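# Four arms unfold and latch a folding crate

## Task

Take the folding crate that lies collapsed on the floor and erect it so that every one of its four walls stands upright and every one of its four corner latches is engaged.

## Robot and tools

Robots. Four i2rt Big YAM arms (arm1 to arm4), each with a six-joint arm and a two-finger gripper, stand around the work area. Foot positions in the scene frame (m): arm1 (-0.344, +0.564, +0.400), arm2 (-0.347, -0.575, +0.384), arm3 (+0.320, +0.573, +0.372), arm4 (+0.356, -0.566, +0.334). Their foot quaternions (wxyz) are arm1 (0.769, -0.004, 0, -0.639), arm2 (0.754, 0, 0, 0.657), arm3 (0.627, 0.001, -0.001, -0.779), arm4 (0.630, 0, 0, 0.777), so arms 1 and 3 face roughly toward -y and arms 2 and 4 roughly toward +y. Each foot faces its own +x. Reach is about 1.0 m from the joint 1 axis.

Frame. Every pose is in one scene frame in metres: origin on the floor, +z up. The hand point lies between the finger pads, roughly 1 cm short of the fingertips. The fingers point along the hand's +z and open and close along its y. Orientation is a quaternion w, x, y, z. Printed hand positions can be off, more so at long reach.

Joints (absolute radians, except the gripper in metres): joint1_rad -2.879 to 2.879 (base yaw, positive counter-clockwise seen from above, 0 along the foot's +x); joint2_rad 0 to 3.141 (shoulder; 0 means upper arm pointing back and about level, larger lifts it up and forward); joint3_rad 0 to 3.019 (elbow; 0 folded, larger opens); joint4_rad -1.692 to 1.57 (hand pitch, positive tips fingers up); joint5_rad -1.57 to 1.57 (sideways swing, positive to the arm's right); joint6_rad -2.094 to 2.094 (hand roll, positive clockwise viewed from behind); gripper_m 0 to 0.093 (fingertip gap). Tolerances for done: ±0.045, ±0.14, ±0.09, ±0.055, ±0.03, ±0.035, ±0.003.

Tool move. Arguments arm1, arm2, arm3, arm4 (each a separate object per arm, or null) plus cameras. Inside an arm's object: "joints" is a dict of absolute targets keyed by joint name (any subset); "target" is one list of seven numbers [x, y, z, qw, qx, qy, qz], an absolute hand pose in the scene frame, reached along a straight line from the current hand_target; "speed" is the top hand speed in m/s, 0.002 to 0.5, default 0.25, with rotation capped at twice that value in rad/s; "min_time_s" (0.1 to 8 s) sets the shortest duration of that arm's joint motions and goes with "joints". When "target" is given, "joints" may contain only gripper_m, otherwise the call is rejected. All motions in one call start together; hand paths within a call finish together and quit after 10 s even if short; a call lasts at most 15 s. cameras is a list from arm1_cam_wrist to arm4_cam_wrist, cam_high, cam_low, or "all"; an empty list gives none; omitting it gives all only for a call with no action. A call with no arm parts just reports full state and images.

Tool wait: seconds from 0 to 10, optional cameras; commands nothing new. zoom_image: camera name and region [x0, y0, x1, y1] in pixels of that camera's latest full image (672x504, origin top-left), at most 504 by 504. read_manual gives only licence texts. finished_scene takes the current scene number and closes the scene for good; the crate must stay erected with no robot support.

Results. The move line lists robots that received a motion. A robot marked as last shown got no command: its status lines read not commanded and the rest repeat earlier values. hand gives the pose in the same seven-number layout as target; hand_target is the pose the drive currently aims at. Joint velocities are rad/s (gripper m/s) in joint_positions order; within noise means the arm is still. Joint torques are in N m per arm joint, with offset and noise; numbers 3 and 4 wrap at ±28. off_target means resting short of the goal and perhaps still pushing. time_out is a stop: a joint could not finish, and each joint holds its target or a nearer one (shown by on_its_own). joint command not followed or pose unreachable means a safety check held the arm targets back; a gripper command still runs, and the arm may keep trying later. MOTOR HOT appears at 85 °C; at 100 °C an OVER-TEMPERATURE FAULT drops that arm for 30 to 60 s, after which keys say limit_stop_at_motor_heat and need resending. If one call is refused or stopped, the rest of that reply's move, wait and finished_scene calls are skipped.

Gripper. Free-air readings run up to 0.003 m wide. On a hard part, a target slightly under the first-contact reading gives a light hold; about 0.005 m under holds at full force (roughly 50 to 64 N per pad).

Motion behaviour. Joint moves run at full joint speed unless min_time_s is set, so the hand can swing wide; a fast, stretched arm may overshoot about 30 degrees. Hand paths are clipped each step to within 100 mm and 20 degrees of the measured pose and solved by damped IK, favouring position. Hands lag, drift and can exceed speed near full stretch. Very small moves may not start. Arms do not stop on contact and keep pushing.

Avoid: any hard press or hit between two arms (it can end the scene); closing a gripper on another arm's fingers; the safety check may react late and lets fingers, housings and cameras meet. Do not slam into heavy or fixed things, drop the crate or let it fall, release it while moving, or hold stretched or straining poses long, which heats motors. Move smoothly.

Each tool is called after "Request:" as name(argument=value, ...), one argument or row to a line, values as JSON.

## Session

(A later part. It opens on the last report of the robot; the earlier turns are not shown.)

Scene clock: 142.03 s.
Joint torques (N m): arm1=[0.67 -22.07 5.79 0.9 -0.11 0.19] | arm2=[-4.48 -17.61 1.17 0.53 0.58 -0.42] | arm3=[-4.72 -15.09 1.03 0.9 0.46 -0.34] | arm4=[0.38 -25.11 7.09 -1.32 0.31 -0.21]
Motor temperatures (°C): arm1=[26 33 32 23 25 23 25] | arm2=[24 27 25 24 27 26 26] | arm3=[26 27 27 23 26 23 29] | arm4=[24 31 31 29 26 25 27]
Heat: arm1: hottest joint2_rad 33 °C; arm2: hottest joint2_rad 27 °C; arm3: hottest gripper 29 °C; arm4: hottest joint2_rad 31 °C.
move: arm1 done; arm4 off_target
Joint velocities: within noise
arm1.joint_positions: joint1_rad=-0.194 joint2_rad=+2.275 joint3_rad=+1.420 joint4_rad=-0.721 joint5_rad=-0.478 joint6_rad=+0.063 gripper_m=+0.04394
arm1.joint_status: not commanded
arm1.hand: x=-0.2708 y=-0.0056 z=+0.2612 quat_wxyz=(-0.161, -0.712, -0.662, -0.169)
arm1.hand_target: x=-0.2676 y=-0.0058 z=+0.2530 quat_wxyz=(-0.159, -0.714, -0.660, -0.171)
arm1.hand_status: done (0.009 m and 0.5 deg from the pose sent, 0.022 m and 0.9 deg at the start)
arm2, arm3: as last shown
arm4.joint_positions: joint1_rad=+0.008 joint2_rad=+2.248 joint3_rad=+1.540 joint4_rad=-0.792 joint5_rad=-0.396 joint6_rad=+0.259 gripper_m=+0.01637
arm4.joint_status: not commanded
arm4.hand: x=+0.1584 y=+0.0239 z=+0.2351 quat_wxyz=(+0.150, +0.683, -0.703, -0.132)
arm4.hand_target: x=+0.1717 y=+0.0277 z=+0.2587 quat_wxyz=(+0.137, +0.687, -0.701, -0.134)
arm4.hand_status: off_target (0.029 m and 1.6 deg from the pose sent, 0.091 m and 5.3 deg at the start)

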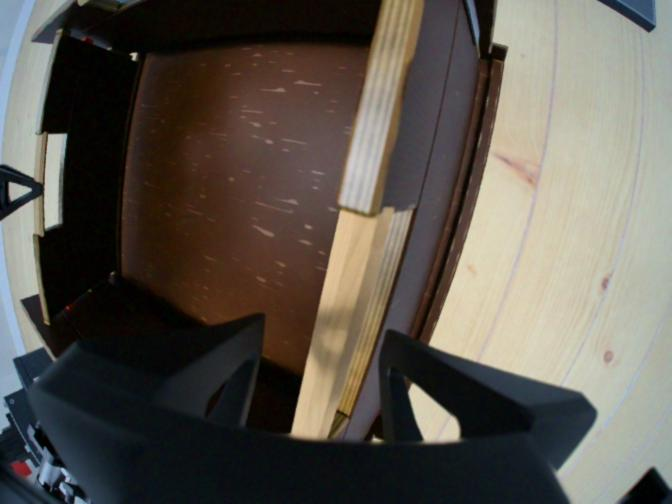

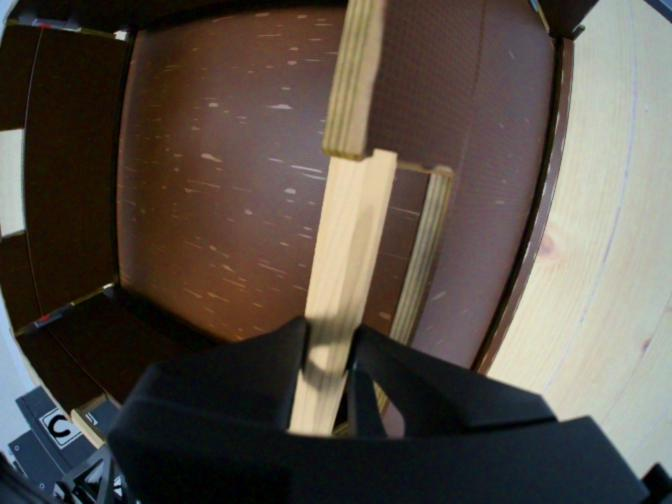

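Request:
move(
  arm1={"target": [-0.268, -0.006, 0.241, 0.1585, 0.7145, 0.6600, 0.1715], "speed": 0.1},
  arm4={"target": [0.205, 0.0255, 0.269, 0.150, 0.6845, -0.6984, -0.147], "speed": 0.1},
  cameras=["arm1_cam_wrist"],
)

Request:
move(
  arm1={"joints": {"gripper_m": 0.010}},
  cameras=["arm1_cam_wrist"],
)

Scene clock: 145.73 s.
Joint torques (N m): arm1=[0.03 -22.12 5.86 1.13 -0.13 0.11] | arm2=[-4.54 -17.55 1.17 0.53 0.58 -0.42] | arm3=[-4.89 -14.92 0.91 0.92 0.52 -0.34] | arm4=[0.26 -24.47 7.04 -1.22 0.25 -0.22]
Motor temperatures (°C): arm1=[26 33 32 23 25 23 25] | arm2=[24 27 24 24 27 26 26] | arm3=[26 27 27 23 26 23 29] | arm4=[24 31 31 29 26 25 27]
Heat: arm1: hottest joint2_rad 33 °C; arm2: hottest joint2_rad 27 °C; arm3: hottest gripper 29 °C; arm4: hottest joint2_rad 31 °C.
move: arm1 done; arm4 off_target
Joint velocities: within noise
arm1.joint_positions: joint1_rad=-0.194 joint2_rad=+2.297 joint3_rad=+1.420 joint4_rad=-0.703 joint5_rad=-0.478 joint6_rad=+0.065 gripper_m=+0.04394
arm1.joint_status: not commanded
arm1.hand: x=-0.2709 y=-0.0039 z=+0.2495 quat_wxyz=(-0.160, -0.713, -0.661, -0.171)
arm1.hand_target: x=-0.2681 y=-0.0060 z=+0.2416 quat_wxyz=(-0.159, -0.715, -0.659, -0.171)
arm1.hand_status: done (0.009 m and 0.3 deg from the pose sent, 0.020 m and 0.5 deg at the start)
arm2, arm3: as last shown
arm4.joint_positions: joint1_rad=-0.053 joint2_rad=+2.219 joint3_rad=+1.515 joint4_rad=-0.813 joint5_rad=-0.437 joint6_rad=+0.193 gripper_m=+0.01638
arm4.joint_status: not commanded
arm4.hand: x=+0.1900 y=+0.0235 z=+0.2475 quat_wxyz=(+0.162, +0.681, -0.699, -0.146)
arm4.hand_target: x=+0.2043 y=+0.0260 z=+0.2682 quat_wxyz=(+0.150, +0.685, -0.698, -0.147)
arm4.hand_status: off_target (0.026 m and 1.5 deg from the pose sent, 0.058 m and 1.8 deg at the start)

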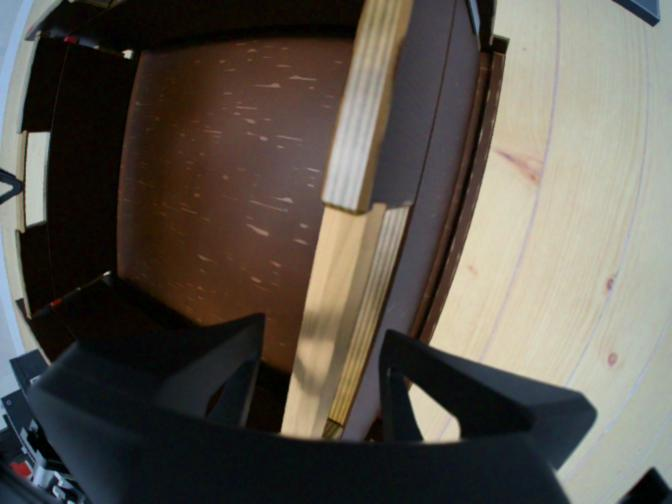

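Scene clock: 146.40 s.
Joint torques (N m): arm1=[0.32 -22.36 6.04 1.05 -0.14 0.05] | arm2=[-4.54 -17.55 1.17 0.53 0.58 -0.42] | arm3=[-4.89 -15.21 1.05 0.99 0.5 -0.33] | arm4=[0.26 -24.47 7.04 -1.24 0.25 -0.23]
Motor temperatures (°C): arm1=[26 33 32 23 25 23 25] | arm2=[24 27 24 24 27 26 26] | arm3=[26 27 27 23 26 23 29] | arm4=[24 31 31 29 26 25 27]
Heat: arm1: hottest joint2_rad 33 °C; arm2: hottest joint2_rad 27 °C; arm3: hottest gripper 29 °C; arm4: hottest joint2_rad 31 °C.
move: arm1 off_target
Joint velocities: within noise
arm1.joint_positions: joint1_rad=-0.194 joint2_rad=+2.297 joint3_rad=+1.420 joint4_rad=-0.703 joint5_rad=-0.479 joint6_rad=+0.079 gripper_m=+0.01649
arm1.joint_status: gripper_m off_target (ended at +0.01652, target +0.01000)
arm1.hand: x=-0.2706 y=-0.0039 z=+0.2496 quat_wxyz=(-0.159, -0.717, -0.656, -0.172)
arm1.hand_target: x=-0.2679 y=-0.0060 z=+0.2417 quat_wxyz=(-0.159, -0.714, -0.660, -0.171)
arm1.hand_status: not commanded
arm2, arm3, arm4: as last shown
arm3.hand_target: x=-0.0289 y=+0.2466 z=+0.2555 quat_wxyz=(-0.343, -0.939, -0.005, +0.001)

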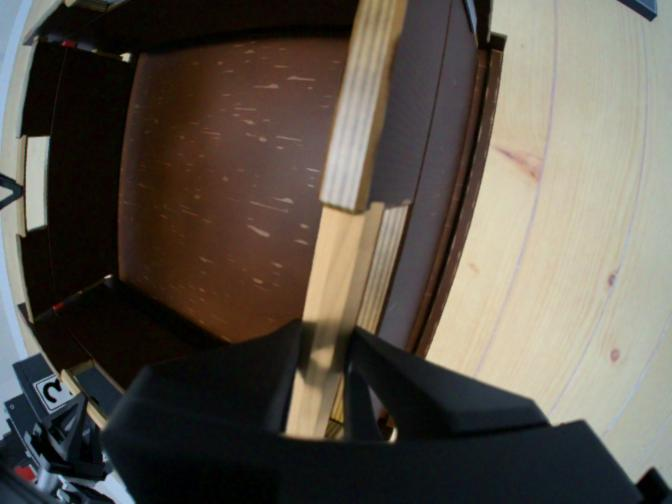

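Request:
move(
  arm1={"target": [-0.322, -0.005, 0.254, 0.1756, 0.7095, 0.6555, 0.1901], "speed": 0.08},
  arm4={"target": [0.262, 0.024, 0.276, 0.1725, 0.6792, -0.6930, -0.1691], "speed": 0.1},
)

Request:
move(
  arm1={"target": [-0.350, -0.005, 0.254, 0.1756, 0.7095, 0.6555, 0.1901], "speed": 0.08},
  arm4={"target": [0.306, 0.023, 0.274, 0.1848, 0.6761, -0.6899, -0.1812], "speed": 0.1},
  cameras=["cam_high", "cam_low"],
)

Request:
zoom_image(
  camera="cam_high",
  region=[250, 190, 420, 400],
)

Request:
zoom_image(
  camera="cam_low",
  region=[215, 180, 475, 380],
)

Scene clock: 151.00 s.
Joint torques (N m): arm1=[-4.42 -23.3 6.91 -1.05 0.29 -0.46] | arm2=[-4.54 -17.55 1.18 0.53 0.58 -0.42] | arm3=[-4.72 -15.03 1.01 0.84 0.5 -0.31] | arm4=[-0.67 -24 6.94 -1.32 0.28 -0.29]
Motor temperatures (°C): arm1=[26 32 32 23 25 23 25] | arm2=[24 27 24 24 27 26 26] | arm3=[26 27 27 23 26 23 29] | arm4=[24 31 31 29 26 25 27]
Heat: arm1: hottest joint2_rad 32 °C; arm2: hottest joint2_rad 27 °C; arm3: hottest gripper 29 °C; arm4: hottest joint2_rad 31 °C.
move: arm1 off_target; arm4 off_target
Joint velocities: within noise
arm1.joint_positions: joint1_rad=-0.245 joint2_rad=+2.312 joint3_rad=+1.434 joint4_rad=-0.736 joint5_rad=-0.545 joint6_rad=+0.010 gripper_m=+0.01649
arm1.joint_status: not commanded
arm1.hand: x=-0.2892 y=-0.0029 z=+0.2505 quat_wxyz=(-0.181, -0.708, -0.653, -0.197)
arm1.hand_target: x=-0.3191 y=-0.0061 z=+0.2540 quat_wxyz=(-0.181, -0.708, -0.655, -0.190)
arm1.hand_status: off_target (0.033 m and 1.0 deg from the pose sent, 0.052 m and 2.9 deg at the start)
arm2, arm3: as last shown
arm4.joint_positions: joint1_rad=-0.153 joint2_rad=+2.205 joint3_rad=+1.504 joint4_rad=-0.861 joint5_rad=-0.509 joint6_rad=+0.077 gripper_m=+0.01636
arm4.joint_status: not commanded
arm4.hand: x=+0.2391 y=+0.0233 z=+0.2576 quat_wxyz=(+0.186, +0.677, -0.691, -0.170)
arm4.hand_target: x=+0.2607 y=+0.0248 z=+0.2759 quat_wxyz=(+0.173, +0.679, -0.693, -0.170)
arm4.hand_status: off_target (0.029 m and 1.6 deg from the pose sent, 0.077 m and 3.0 deg at the start)
pictures: none

Scene clock: 151.97 s.
Joint torques (N m): arm1=[-7.12 -23.53 6.37 -1.4 0.91 -0.63] | arm2=[-4.48 -17.67 1.17 0.53 0.59 -0.42] | arm3=[-5.25 -14.86 1.03 0.94 0.51 -0.29] | arm4=[-4.13 -22.89 7.41 -2.25 0.04 -0.66]
Motor temperatures (°C): arm1=[26 33 32 23 25 24 25] | arm2=[24 27 24 24 27 26 26] | arm3=[26 27 26 23 26 23 29] | arm4=[24 31 31 29 26 25 27]
Heat: arm1: hottest joint2_rad 33 °C; arm2: hottest joint2_rad 27 °C; arm3: hottest gripper 29 °C; arm4: hottest joint2_rad 31 °C.
move: arm1 off_target; arm4 off_target
Joint velocities: within noise
arm1.joint_positions: joint1_rad=-0.250 joint2_rad=+2.321 joint3_rad=+1.454 joint4_rad=-0.770 joint5_rad=-0.550 joint6_rad=-0.019 gripper_m=+0.01649
arm1.joint_status: not commanded
arm1.hand: x=-0.2911 y=-0.0034 z=+0.2510 quat_wxyz=(-0.178, -0.702, -0.659, -0.203)
arm1.hand_target: x=-0.3473 y=-0.0036 z=+0.2541 quat_wxyz=(-0.177, -0.711, -0.654, -0.190)
arm1.hand_status: off_target (0.059 m and 1.8 deg from the pose sent, 0.061 m and 1.0 deg at the start)
arm2.joint_positions: joint1_rad=-0.776 joint2_rad=+2.110 joint3_rad=+0.820 joint4_rad=+0.186 joint5_rad=-0.578 joint6_rad=+0.755 gripper_m=+0.01691
arm2.joint_status: not commanded
arm2.hand: x=-0.0251 y=-0.2070 z=+0.2419 quat_wxyz=(+0.011, +0.021, -0.935, -0.355)
arm2.hand_target: x=-0.0153 y=-0.2325 z=+0.2404 quat_wxyz=(-0.001, +0.006, -0.940, -0.342)
arm2.hand_status: not commanded
arm3.joint_positions: joint1_rad=-0.750 joint2_rad=+2.035 joint3_rad=+0.829 joint4_rad=+0.063 joint5_rad=-0.598 joint6_rad=+0.699 gripper_m=+0.01645
arm3.joint_status: not commanded
arm3.hand: x=-0.0177 y=+0.2208 z=+0.2543 quat_wxyz=(-0.352, -0.936, -0.018, -0.015)
arm3.hand_target: x=-0.0289 y=+0.2467 z=+0.2554 quat_wxyz=(-0.343, -0.940, -0.004, +0.001)
arm3.hand_status: not commanded
arm4.joint_positions: joint1_rad=-0.190 joint2_rad=+2.206 joint3_rad=+1.504 joint4_rad=-0.876 joint5_rad=-0.537 joint6_rad=+0.021 gripper_m=+0.01621
arm4.joint_status: not commanded
arm4.hand: x=+0.2568 y=+0.0234 z=+0.2591 quat_wxyz=(+0.194, +0.680, -0.683, -0.181)
arm4.hand_target: x=+0.3033 y=+0.0230 z=+0.2725 quat_wxyz=(+0.184, +0.675, -0.691, -0.182)
arm4.hand_status: off_target (0.051 m and 1.3 deg from the pose sent, 0.069 m and 1.4 deg at the start)

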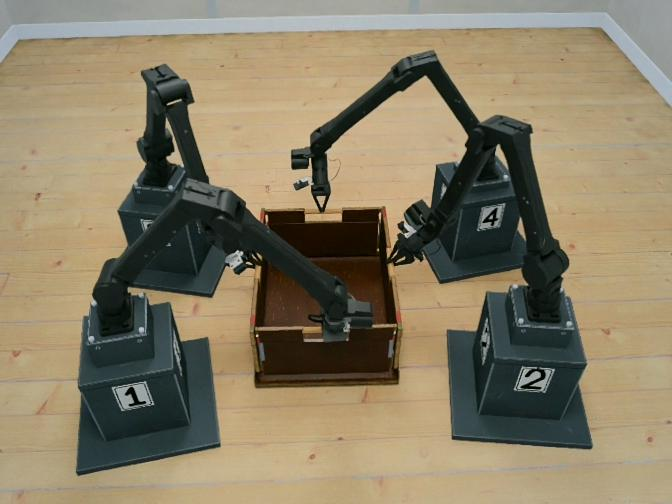

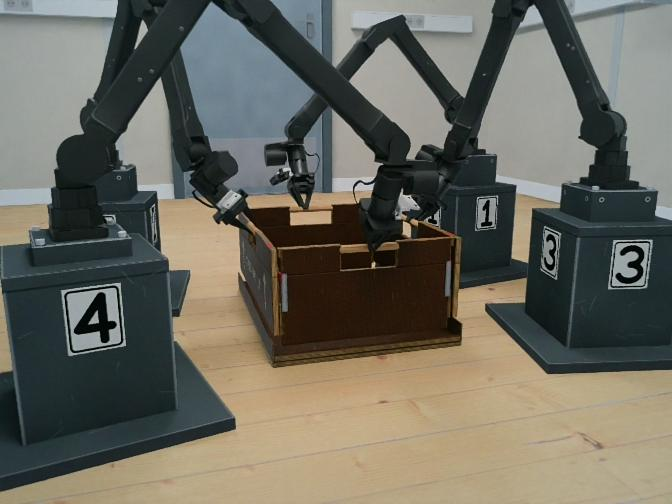

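Scaled by 2.400 from the camera's image (finer frame: 960x720).

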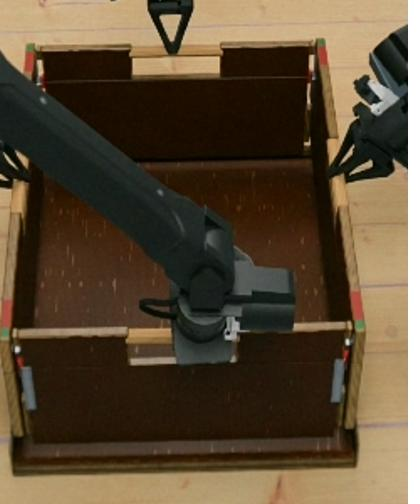

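Scaled by 1.938 from the camera's image (finer frame: 960x720).

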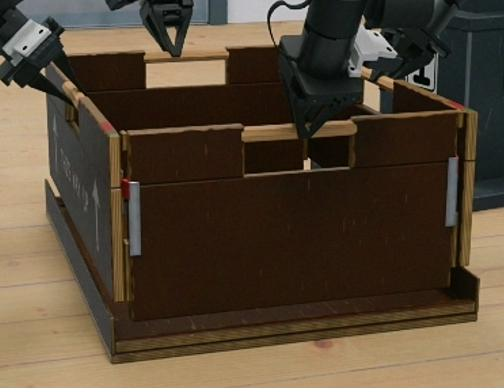

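Request:
move(
  arm1={"target": [-0.385, -0.005, 0.254, 0.1756, 0.7095, 0.6555, 0.1901], "speed": 0.1},
  arm4={"target": [0.340, 0.023, 0.272, 0.1848, 0.6761, -0.6899, -0.1812], "speed": 0.1},
  arm2={"target": [-0.016, -0.195, 0.241, 0.0022, -0.0061, 0.9397, 0.342], "speed": 0.08},
  arm3={"target": [-0.026, 0.209, 0.256, 0.342, 0.9397, 0.0047, -0.0017], "speed": 0.08},
  cameras=["cam_high", "cam_low"],
)

Request:
zoom_image(
  camera="cam_high",
  region=[250, 190, 420, 400],
)

Request:
zoom_image(
  camera="cam_low",
  region=[215, 180, 475, 380],
)

Scene clock: 155.47 s.
Joint torques (N m): arm1=[-12.22 -23.82 6.43 -1.72 1.57 -0.81] | arm2=[0.85 -16.03 4.77 0.69 1.32 0.11] | arm3=[0.32 -13.39 4.44 1.4 1 0.18] | arm4=[-7.65 -22.53 8.09 -3.33 0.58 -1]
Motor temperatures (°C): arm1=[26 33 32 23 26 24 25] | arm2=[24 27 24 24 27 26 26] | arm3=[26 27 27 23 26 23 29] | arm4=[24 31 31 29 26 25 27]
Heat: arm1: hottest joint2_rad 33 °C; arm2: hottest joint2_rad 27 °C; arm3: hottest gripper 29 °C; arm4: hottest joint2_rad 31 °C.
move: arm1 off_target; arm2 off_target; arm3 off_target; arm4 off_target
Joint velocities: within noise
arm1.joint_positions: joint1_rad=-0.254 joint2_rad=+2.334 joint3_rad=+1.474 joint4_rad=-0.804 joint5_rad=-0.559 joint6_rad=-0.055 gripper_m=+0.01659
arm1.joint_status: not commanded
arm1.hand: x=-0.2923 y=-0.0030 z=+0.2505 quat_wxyz=(-0.177, -0.693, -0.666, -0.212)
arm1.hand_target: x=-0.3773 y=-0.0001 z=+0.2526 quat_wxyz=(-0.176, -0.711, -0.653, -0.190)
arm1.hand_status: off_target (0.093 m and 3.4 deg from the pose sent, 0.094 m and 1.8 deg at the start)
arm2.joint_positions: joint1_rad=-0.767 joint2_rad=+2.108 joint3_rad=+0.823 joint4_rad=+0.188 joint5_rad=-0.561 joint6_rad=+0.776 gripper_m=+0.01691
arm2.joint_status: not commanded
arm2.hand: x=-0.0245 y=-0.2040 z=+0.2420 quat_wxyz=(+0.008, +0.014, -0.936, -0.351)
arm2.hand_target: x=-0.0142 y=-0.1969 z=+0.2414 quat_wxyz=(-0.005, +0.008, -0.939, -0.343)
arm2.hand_status: off_target (0.012 m and 1.9 deg from the pose sent, 0.015 m and 2.8 deg at the start)
arm3.joint_positions: joint1_rad=-0.738 joint2_rad=+2.032 joint3_rad=+0.828 joint4_rad=+0.071 joint5_rad=-0.577 joint6_rad=+0.725 gripper_m=+0.01645
arm3.joint_status: not commanded
arm3.hand: x=-0.0170 y=+0.2179 z=+0.2542 quat_wxyz=(-0.347, -0.938, -0.011, -0.011)
arm3.hand_target: x=-0.0254 y=+0.2095 z=+0.2561 quat_wxyz=(-0.342, -0.940, -0.009, +0.003)
arm3.hand_status: off_target (0.013 m and 1.7 deg from the pose sent, 0.015 m and 2.7 deg at the start)
arm4.joint_positions: joint1_rad=-0.197 joint2_rad=+2.210 joint3_rad=+1.504 joint4_rad=-0.879 joint5_rad=-0.552 joint6_rad=-0.007 gripper_m=+0.01621
arm4.joint_status: not commanded
arm4.hand: x=+0.2591 y=+0.0228 z=+0.2588 quat_wxyz=(+0.198, +0.685, -0.676, -0.188)
arm4.hand_target: x=+0.3342 y=+0.0212 z=+0.2705 quat_wxyz=(+0.184, +0.675, -0.691, -0.184)
arm4.hand_status: off_target (0.082 m and 2.5 deg from the pose sent, 0.084 m and 1.3 deg at the start)

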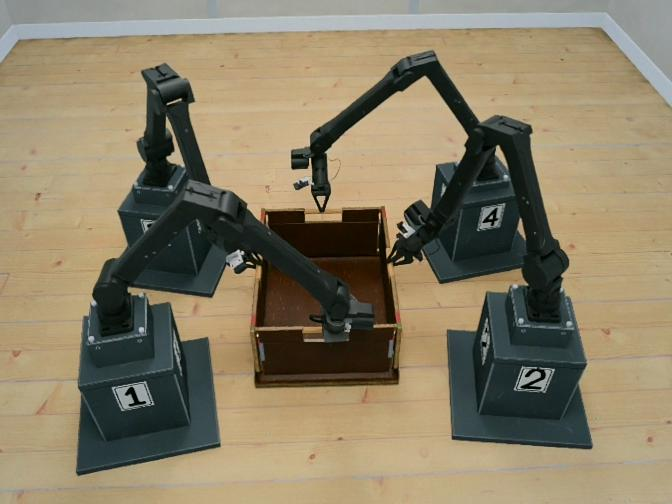

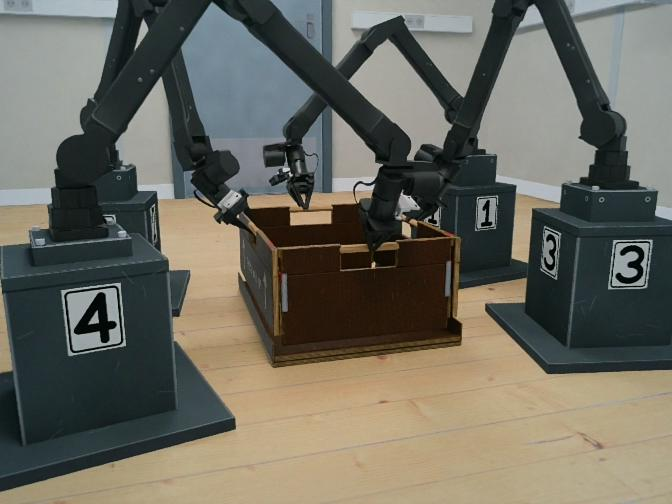

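Scaled by 2.400 from the camera's image (finer frame: 960x720).

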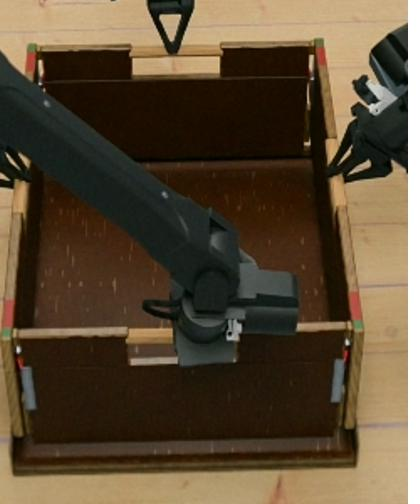

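Scaled by 1.938 from the camera's image (finer frame: 960x720).

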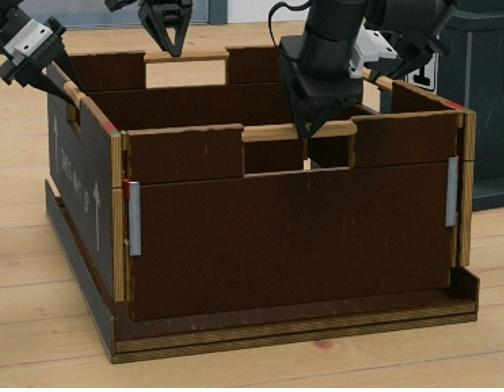

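Request:
zoom_image(
  camera="cam_low",
  region=[265, 230, 305, 350],
)

Request:
zoom_image(
  camera="cam_low",
  region=[435, 230, 475, 350],
)

Request:
zoom_image(
  camera="cam_high",
  region=[245, 310, 405, 390],
)

Request:
zoom_image(
  camera="cam_high",
  region=[250, 195, 400, 260],
)

Scaled by 4.200 from the camera's image (finer frame: 960x720).

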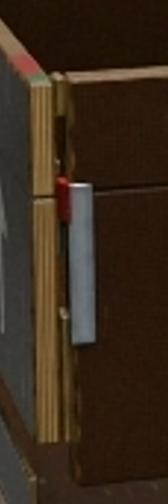

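Scaled by 4.200 from the camera's image (finer frame: 960x720).

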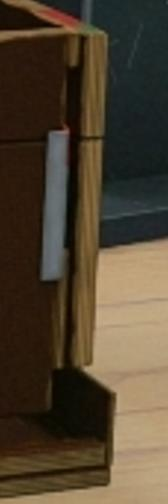

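Scaled by 3.150 from the camera's image (finer frame: 960x720).

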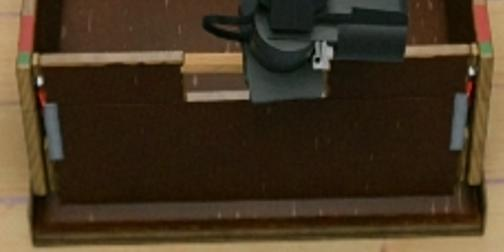

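Scaled by 3.360 from the camera's image (finer frame: 960x720).

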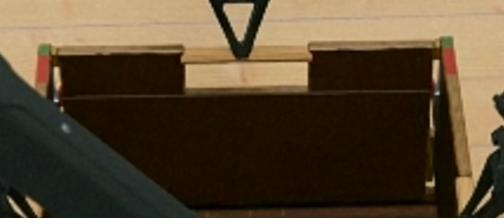

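Request:
move(
  arm1={"target": [-0.254, -0.003, 0.252, 0.1756, 0.7095, 0.6555, 0.1901], "speed": 0.15},
  arm4={"target": [0.221, 0.024, 0.272, 0.1848, 0.6761, -0.6899, -0.1812], "speed": 0.15},
  cameras=["cam_high"],
)

Request:
zoom_image(
  camera="cam_high",
  region=[250, 190, 420, 400],
)

Scene clock: 162.07 s.
Joint torques (N m): arm1=[3.43 -24.18 4.83 1.18 -0.34 0.22] | arm2=[0.79 -15.97 4.78 0.69 1.31 0.1] | arm3=[1.03 -13.8 4.27 1.47 1.03 0.18] | arm4=[4.42 -22.53 7.05 0.28 -0.76 0.38]
Motor temperatures (°C): arm1=[26 33 32 23 26 24 25] | arm2=[24 27 24 24 28 26 26] | arm3=[26 27 27 23 26 23 29] | arm4=[24 31 30 29 26 25 27]
Heat: arm1: hottest joint2_rad 33 °C; arm2: hottest joint5_rad 28 °C; arm3: hottest gripper 29 °C; arm4: hottest joint2_rad 31 °C.
move: arm1 off_target; arm4 off_target
Joint velocities: within noise
arm1.joint_positions: joint1_rad=-0.231 joint2_rad=+2.303 joint3_rad=+1.422 joint4_rad=-0.713 joint5_rad=-0.516 joint6_rad=+0.057 gripper_m=+0.01660
arm1.joint_status: not commanded
arm1.hand: x=-0.2858 y=-0.0032 z=+0.2498 quat_wxyz=(-0.172, -0.720, -0.646, -0.185)
arm1.hand_target: x=-0.2627 y=-0.0014 z=+0.2513 quat_wxyz=(-0.171, -0.712, -0.655, -0.188)
arm1.hand_status: off_target (0.032 m and 1.8 deg from the pose sent, 0.038 m and 3.4 deg at the start)
arm2, arm3: as last shown
arm3.hand_target: x=-0.0253 y=+0.2095 z=+0.2561 quat_wxyz=(-0.342, -0.940, -0.009, +0.003)
arm4.joint_positions: joint1_rad=-0.171 joint2_rad=+2.197 joint3_rad=+1.494 joint4_rad=-0.858 joint5_rad=-0.503 joint6_rad=+0.073 gripper_m=+0.01614
arm4.joint_status: not commanded
arm4.hand: x=+0.2510 y=+0.0226 z=+0.2583 quat_wxyz=(+0.182, +0.673, -0.696, -0.170)
arm4.hand_target: x=+0.2292 y=+0.0223 z=+0.2707 quat_wxyz=(+0.183, +0.676, -0.692, -0.176)
arm4.hand_status: off_target (0.033 m and 1.6 deg from the pose sent, 0.040 m and 2.5 deg at the start)

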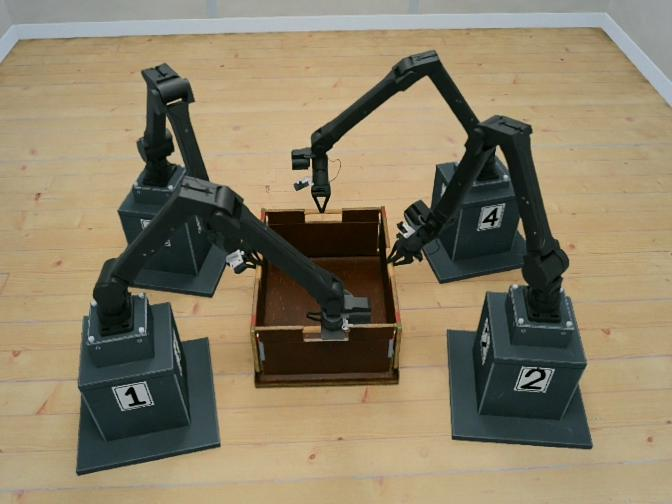

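Scaled by 2.400 from the camera's image (finer frame: 960x720).

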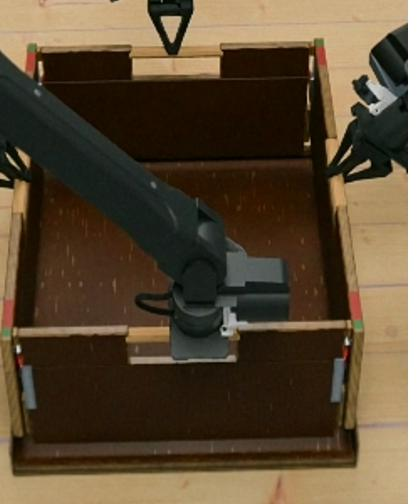

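Request:
zoom_image(
  camera="cam_high",
  region=[245, 310, 405, 390],
)

Request:
zoom_image(
  camera="cam_high",
  region=[250, 195, 400, 260],
)

Scaled by 3.150 from the camera's image (finer frame: 960x720).

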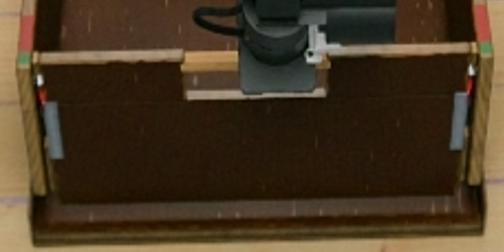

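Scaled by 3.360 from the camera's image (finer frame: 960x720).

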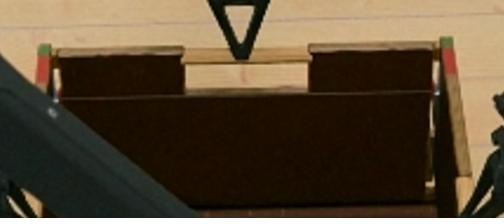

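Request:
move(
  arm1={"target": [-0.365, -0.004, 0.254, 0.1756, 0.7095, 0.6555, 0.1901], "speed": 0.15},
  arm4={"target": [0.325, 0.023, 0.272, 0.1848, 0.6761, -0.6899, -0.1812], "speed": 0.15},
  arm2={"joints": {"gripper_m": 0.042}},
  arm3={"joints": {"gripper_m": 0.042}},
)

Request:
move(
  arm1={"target": [-0.304, -0.004, 0.2505, 0.1756, 0.7095, 0.6555, 0.1901], "speed": 0.15},
  arm4={"target": [0.268, 0.023, 0.270, 0.1848, 0.6761, -0.6899, -0.1812], "speed": 0.15},
  arm2={"target": [-0.016, -0.280, 0.335, 0.0022, -0.0061, 0.9397, 0.342], "speed": 0.15},
  arm3={"target": [-0.026, 0.293, 0.350, 0.342, 0.9397, 0.0047, -0.0017], "speed": 0.15},
  cameras=["cam_high", "cam_low"],
)

Request:
zoom_image(
  camera="cam_high",
  region=[250, 190, 420, 400],
)

Scene clock: 168.80 s.
Joint torques (N m): arm1=[-9 -23.94 6.28 -1.29 0.99 -0.7] | arm2=[0.38 -16.09 4.51 0.7 -0.13 0.01] | arm3=[0.32 -13.39 4.3 1.48 0.01 0.06] | arm4=[-5.36 -22.3 8.47 -3.04 0.15 -0.84]
Motor temperatures (°C): arm1=[26 33 31 23 26 24 25] | arm2=[24 27 25 24 28 26 26] | arm3=[26 27 27 23 26 23 29] | arm4=[24 31 30 29 27 25 27]
Heat: arm1: hottest joint2_rad 33 °C; arm2: hottest joint5_rad 28 °C; arm3: hottest gripper 29 °C; arm4: hottest joint2_rad 31 °C.
move: arm1 off_target; arm2 done; arm3 done; arm4 off_target
Joint velocities: within noise
arm1.joint_positions: joint1_rad=-0.251 joint2_rad=+2.326 joint3_rad=+1.459 joint4_rad=-0.778 joint5_rad=-0.558 joint6_rad=-0.032 gripper_m=+0.01660
arm1.joint_status: not commanded
arm1.hand: x=-0.2908 y=-0.0029 z=+0.2504 quat_wxyz=(-0.180, -0.698, -0.661, -0.207)
arm1.hand_target: x=-0.3530 y=-0.0031 z=+0.2541 quat_wxyz=(-0.180, -0.708, -0.655, -0.192)
arm1.hand_status: off_target (0.074 m and 2.5 deg from the pose sent, 0.079 m and 1.8 deg at the start)
arm2.joint_positions: joint1_rad=-0.760 joint2_rad=+2.108 joint3_rad=+0.827 joint4_rad=+0.188 joint5_rad=-0.518 joint6_rad=+0.793 gripper_m=+0.04190
arm2.joint_status: all done
arm2.hand: x=-0.0200 y=-0.2038 z=+0.2395 quat_wxyz=(-0.004, +0.005, -0.941, -0.338)
arm2.hand_target: x=-0.0143 y=-0.1964 z=+0.2409 quat_wxyz=(-0.006, +0.005, -0.940, -0.340)
arm2.hand_status: not commanded
arm3.joint_positions: joint1_rad=-0.741 joint2_rad=+2.032 joint3_rad=+0.829 joint4_rad=+0.071 joint5_rad=-0.540 joint6_rad=+0.742 gripper_m=+0.04190
arm3.joint_status: all done
arm3.hand: x=-0.0231 y=+0.2220 z=+0.2515 quat_wxyz=(-0.334, -0.942, +0.003, -0.001)
arm3.hand_target: x=-0.0296 y=+0.2123 z=+0.2557 quat_wxyz=(-0.339, -0.941, +0.000, +0.006)
arm3.hand_status: not commanded
arm4.joint_positions: joint1_rad=-0.194 joint2_rad=+2.205 joint3_rad=+1.495 joint4_rad=-0.864 joint5_rad=-0.549 joint6_rad=+0.012 gripper_m=+0.01614
arm4.joint_status: not commanded
arm4.hand: x=+0.2577 y=+0.0225 z=+0.2584 quat_wxyz=(+0.195, +0.681, -0.680, -0.188)
arm4.hand_target: x=+0.3141 y=+0.0234 z=+0.2713 quat_wxyz=(+0.186, +0.675, -0.689, -0.187)
arm4.hand_status: off_target (0.069 m and 1.9 deg from the pose sent, 0.075 m and 1.6 deg at the start)
pictures: none

Scene clock: 170.47 s.
Joint torques (N m): arm1=[-1.85 -24.7 4.49 0.59 0.67 -0.07] | arm2=[-0.91 -15.33 4.29 0.5 -0.51 -0.18] | arm3=[-1.14 -11.69 3.78 0.57 -0.38 -0.05] | arm4=[0.32 -22.77 7.2 -0.91 -0.04 -0.04]
Motor temperatures (°C): arm1=[26 33 31 23 26 24 25] | arm2=[24 27 25 24 28 26 26] | arm3=[26 27 27 23 26 23 29] | arm4=[24 31 30 29 27 25 27]
Heat: arm1: hottest joint2_rad 33 °C; arm2: hottest joint5_rad 28 °C; arm3: hottest gripper 29 °C; arm4: hottest joint2_rad 31 °C.
move: arm1 off_target; arm2 done; arm3 done; arm4 off_target
Joint velocities: within noise
arm1.joint_positions: joint1_rad=-0.246 joint2_rad=+2.321 joint3_rad=+1.454 joint4_rad=-0.767 joint5_rad=-0.548 joint6_rad=+0.001 gripper_m=+0.01660
arm1.joint_status: not commanded
arm1.hand: x=-0.2896 y=-0.0039 z=+0.2508 quat_wxyz=(-0.176, -0.707, -0.654, -0.204)
arm1.hand_target: x=-0.3044 y=-0.0027 z=+0.2515 quat_wxyz=(-0.174, -0.711, -0.654, -0.193)
arm1.hand_status: off_target (0.014 m and 1.6 deg from the pose sent, 0.013 m and 2.5 deg at the start)
arm2.joint_positions: joint1_rad=-0.925 joint2_rad=+1.800 joint3_rad=+0.708 joint4_rad=-0.108 joint5_rad=-0.593 joint6_rad=+0.628 gripper_m=+0.04190
arm2.joint_status: not commanded
arm2.hand: x=-0.0192 y=-0.2813 z=+0.3258 quat_wxyz=(+0.006, -0.002, -0.941, -0.337)
arm2.hand_target: x=-0.0147 y=-0.2806 z=+0.3347 quat_wxyz=(-0.002, +0.003, -0.940, -0.342)
arm2.hand_status: done (0.010 m and 1.4 deg from the pose sent, 0.122 m and 0.5 deg at the start)
arm3.joint_positions: joint1_rad=-0.891 joint2_rad=+1.719 joint3_rad=+0.756 joint4_rad=-0.239 joint5_rad=-0.612 joint6_rad=+0.569 gripper_m=+0.04190
arm3.joint_status: not commanded
arm3.hand: x=-0.0293 y=+0.2872 z=+0.3500 quat_wxyz=(-0.344, -0.939, -0.006, +0.004)
arm3.hand_target: x=-0.0261 y=+0.2928 z=+0.3498 quat_wxyz=(-0.343, -0.939, -0.004, +0.001)
arm3.hand_status: done (0.007 m and 0.4 deg from the pose sent, 0.121 m and 1.3 deg at the start)
arm4.joint_positions: joint1_rad=-0.188 joint2_rad=+2.203 joint3_rad=+1.495 joint4_rad=-0.862 joint5_rad=-0.535 joint6_rad=+0.030 gripper_m=+0.01614
arm4.joint_status: not commanded
arm4.hand: x=+0.2561 y=+0.0226 z=+0.2581 quat_wxyz=(+0.191, +0.678, -0.685, -0.183)
arm4.hand_target: x=+0.2685 y=+0.0236 z=+0.2703 quat_wxyz=(+0.184, +0.676, -0.690, -0.182)
arm4.hand_status: off_target (0.017 m and 1.0 deg from the pose sent, 0.015 m and 1.9 deg at the start)

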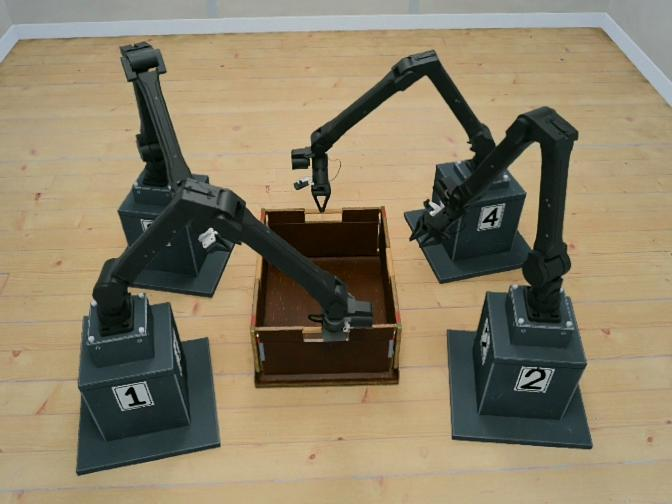

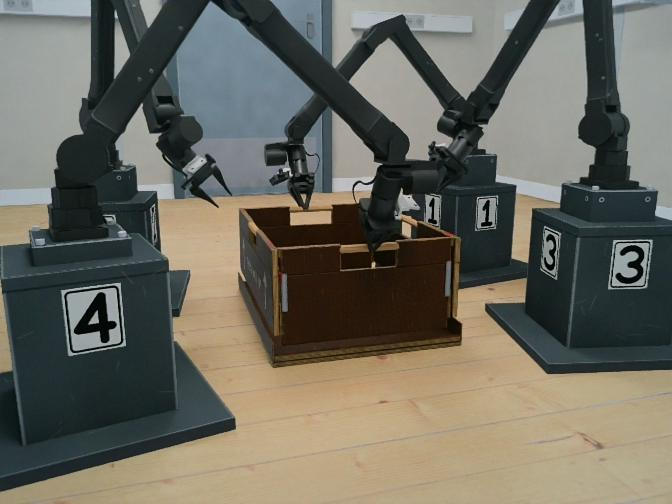

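Scaled by 2.400 from the camera's image (finer frame: 960x720).

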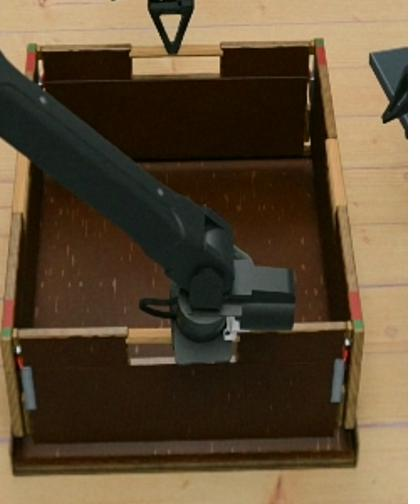

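Request:
move(
  arm1={"joints": {"gripper_m": 0.042}},
  arm4={"joints": {"gripper_m": 0.042}},
)

Request:
move(
  arm1={"target": [-0.358, -0.004, 0.356, 0.1756, 0.7095, 0.6555, 0.1901], "speed": 0.15},
  arm4={"target": [0.320, 0.023, 0.372, 0.1848, 0.6761, -0.6899, -0.1812], "speed": 0.15},
  cameras=["cam_high", "cam_low"],
)

Request:
zoom_image(
  camera="cam_high",
  region=[250, 190, 420, 400],
)

Request:
zoom_image(
  camera="cam_low",
  region=[215, 180, 475, 380],
)

Scene clock: 173.70 s.
Joint torques (N m): arm1=[-1.26 -24.7 4.82 0.51 -0.08 -0.07] | arm2=[-0.56 -15.33 4.29 0.49 -0.51 -0.19] | arm3=[-1.79 -12.45 3.74 0.55 -0.38 -0.06] | arm4=[1.79 -20.48 7.42 -0.55 -0.32 -0.04]
Motor temperatures (°C): arm1=[26 33 31 23 26 24 25] | arm2=[24 27 25 24 28 26 26] | arm3=[26 27 27 23 26 23 29] | arm4=[24 31 30 29 27 25 27]
Heat: arm1: hottest joint2_rad 33 °C; arm2: hottest joint5_rad 28 °C; arm3: hottest gripper 29 °C; arm4: hottest joint2_rad 31 °C.
move: arm1 done; arm4 done
Joint velocities: within noise
arm1.joint_positions: joint1_rad=-0.259 joint2_rad=+2.321 joint3_rad=+1.450 joint4_rad=-0.767 joint5_rad=-0.524 joint6_rad=-0.003 gripper_m=+0.04197
arm1.joint_status: all done
arm1.hand: x=-0.3001 y=-0.0017 z=+0.2476 quat_wxyz=(-0.168, -0.713, -0.652, -0.196)
arm1.hand_target: x=-0.3057 y=-0.0018 z=+0.2500 quat_wxyz=(-0.170, -0.711, -0.655, -0.191)
arm1.hand_status: not commanded
arm2.joint_positions: joint1_rad=-0.925 joint2_rad=+1.800 joint3_rad=+0.708 joint4_rad=-0.108 joint5_rad=-0.593 joint6_rad=+0.626 gripper_m=+0.04190
arm2.joint_status: not commanded
arm2.hand: x=-0.0192 y=-0.2813 z=+0.3258 quat_wxyz=(+0.006, -0.001, -0.941, -0.337)
arm2.hand_target: x=-0.0147 y=-0.2806 z=+0.3347 quat_wxyz=(-0.002, +0.004, -0.940, -0.342)
arm2.hand_status: not commanded
arm3: as last shown
arm4.joint_positions: joint1_rad=-0.210 joint2_rad=+2.177 joint3_rad=+1.494 joint4_rad=-0.881 joint5_rad=-0.518 joint6_rad=+0.030 gripper_m=+0.04195
arm4.joint_status: all done
arm4.hand: x=+0.2714 y=+0.0250 z=+0.2709 quat_wxyz=(+0.182, +0.673, -0.694, -0.181)
arm4.hand_target: x=+0.2743 y=+0.0217 z=+0.2690 quat_wxyz=(+0.184, +0.673, -0.694, -0.176)
arm4.hand_status: not commanded
pictures: none

Scene clock: 175.23 s.
Joint torques (N m): arm1=[-0.32 -22.65 8.96 -0.09 -0.09 -0.1] | arm2=[-0.56 -15.38 4.3 0.51 -0.51 -0.19] | arm3=[-1.26 -12.16 3.82 0.55 -0.36 -0.07] | arm4=[1.96 -19.19 11.77 -0.66 -0.53 -0.17]
Motor temperatures (°C): arm1=[26 33 31 23 26 24 25] | arm2=[24 27 25 24 28 26 25] | arm3=[26 27 27 23 26 23 29] | arm4=[24 31 30 29 26 25 27]
Heat: arm1: hottest joint2_rad 33 °C; arm2: hottest joint5_rad 28 °C; arm3: hottest gripper 29 °C; arm4: hottest joint2_rad 31 °C.
move: arm1 off_target; arm4 off_target
Joint velocities: within noise
arm1.joint_positions: joint1_rad=-0.355 joint2_rad=+2.148 joint3_rad=+1.447 joint4_rad=-1.008 joint5_rad=-0.522 joint6_rad=-0.111 gripper_m=+0.04197
arm1.joint_status: not commanded
arm1.hand: x=-0.3521 y=+0.0111 z=+0.3449 quat_wxyz=(-0.166, -0.714, -0.649, -0.204)
arm1.hand_target: x=-0.3571 y=-0.0048 z=+0.3560 quat_wxyz=(-0.176, -0.709, -0.656, -0.190)
arm1.hand_status: off_target (0.020 m and 2.1 deg from the pose sent, 0.123 m and 1.2 deg at the start)
arm2, arm3: as last shown
arm4.joint_positions: joint1_rad=-0.289 joint2_rad=+2.041 joint3_rad=+1.534 joint4_rad=-1.138 joint5_rad=-0.520 joint6_rad=-0.061 gripper_m=+0.04195
arm4.joint_status: not commanded
arm4.hand: x=+0.3169 y=+0.0098 z=+0.3619 quat_wxyz=(+0.196, +0.669, -0.697, -0.171)
arm4.hand_target: x=+0.3186 y=+0.0234 z=+0.3727 quat_wxyz=(+0.185, +0.677, -0.689, -0.182)
arm4.hand_status: off_target (0.017 m and 2.1 deg from the pose sent, 0.112 m and 0.7 deg at the start)

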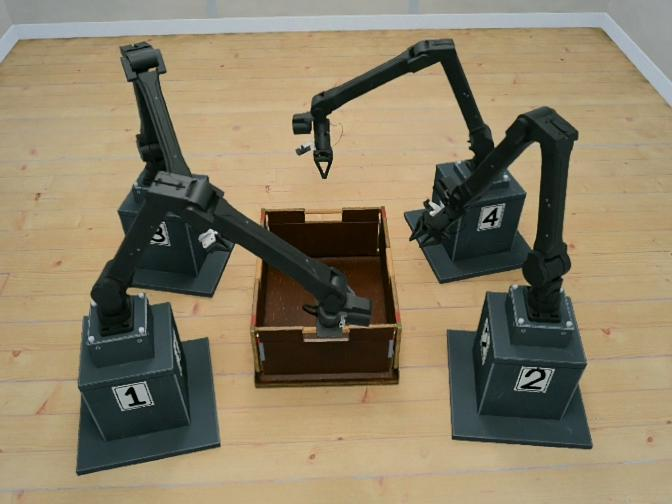

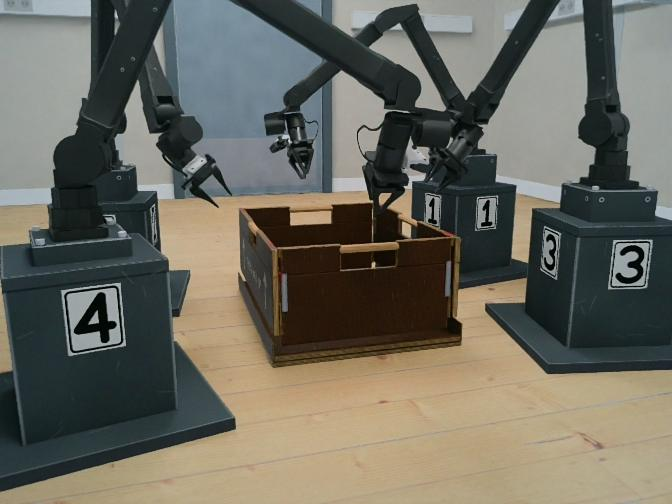

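Scaled by 2.400 from the camera's image (finer frame: 960x720).

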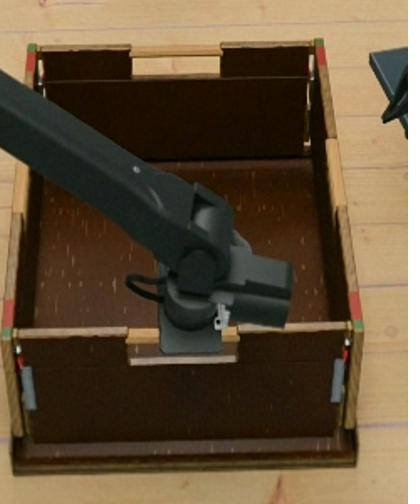

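Scaled by 1.938 from the camera's image (finer frame: 960x720).

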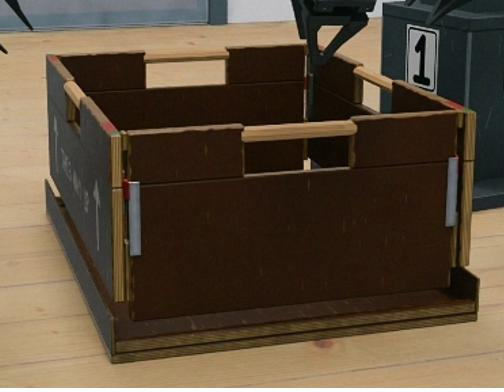

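Request:
finished_scene(
  scene=2,
)

The scene is finished: the task was done.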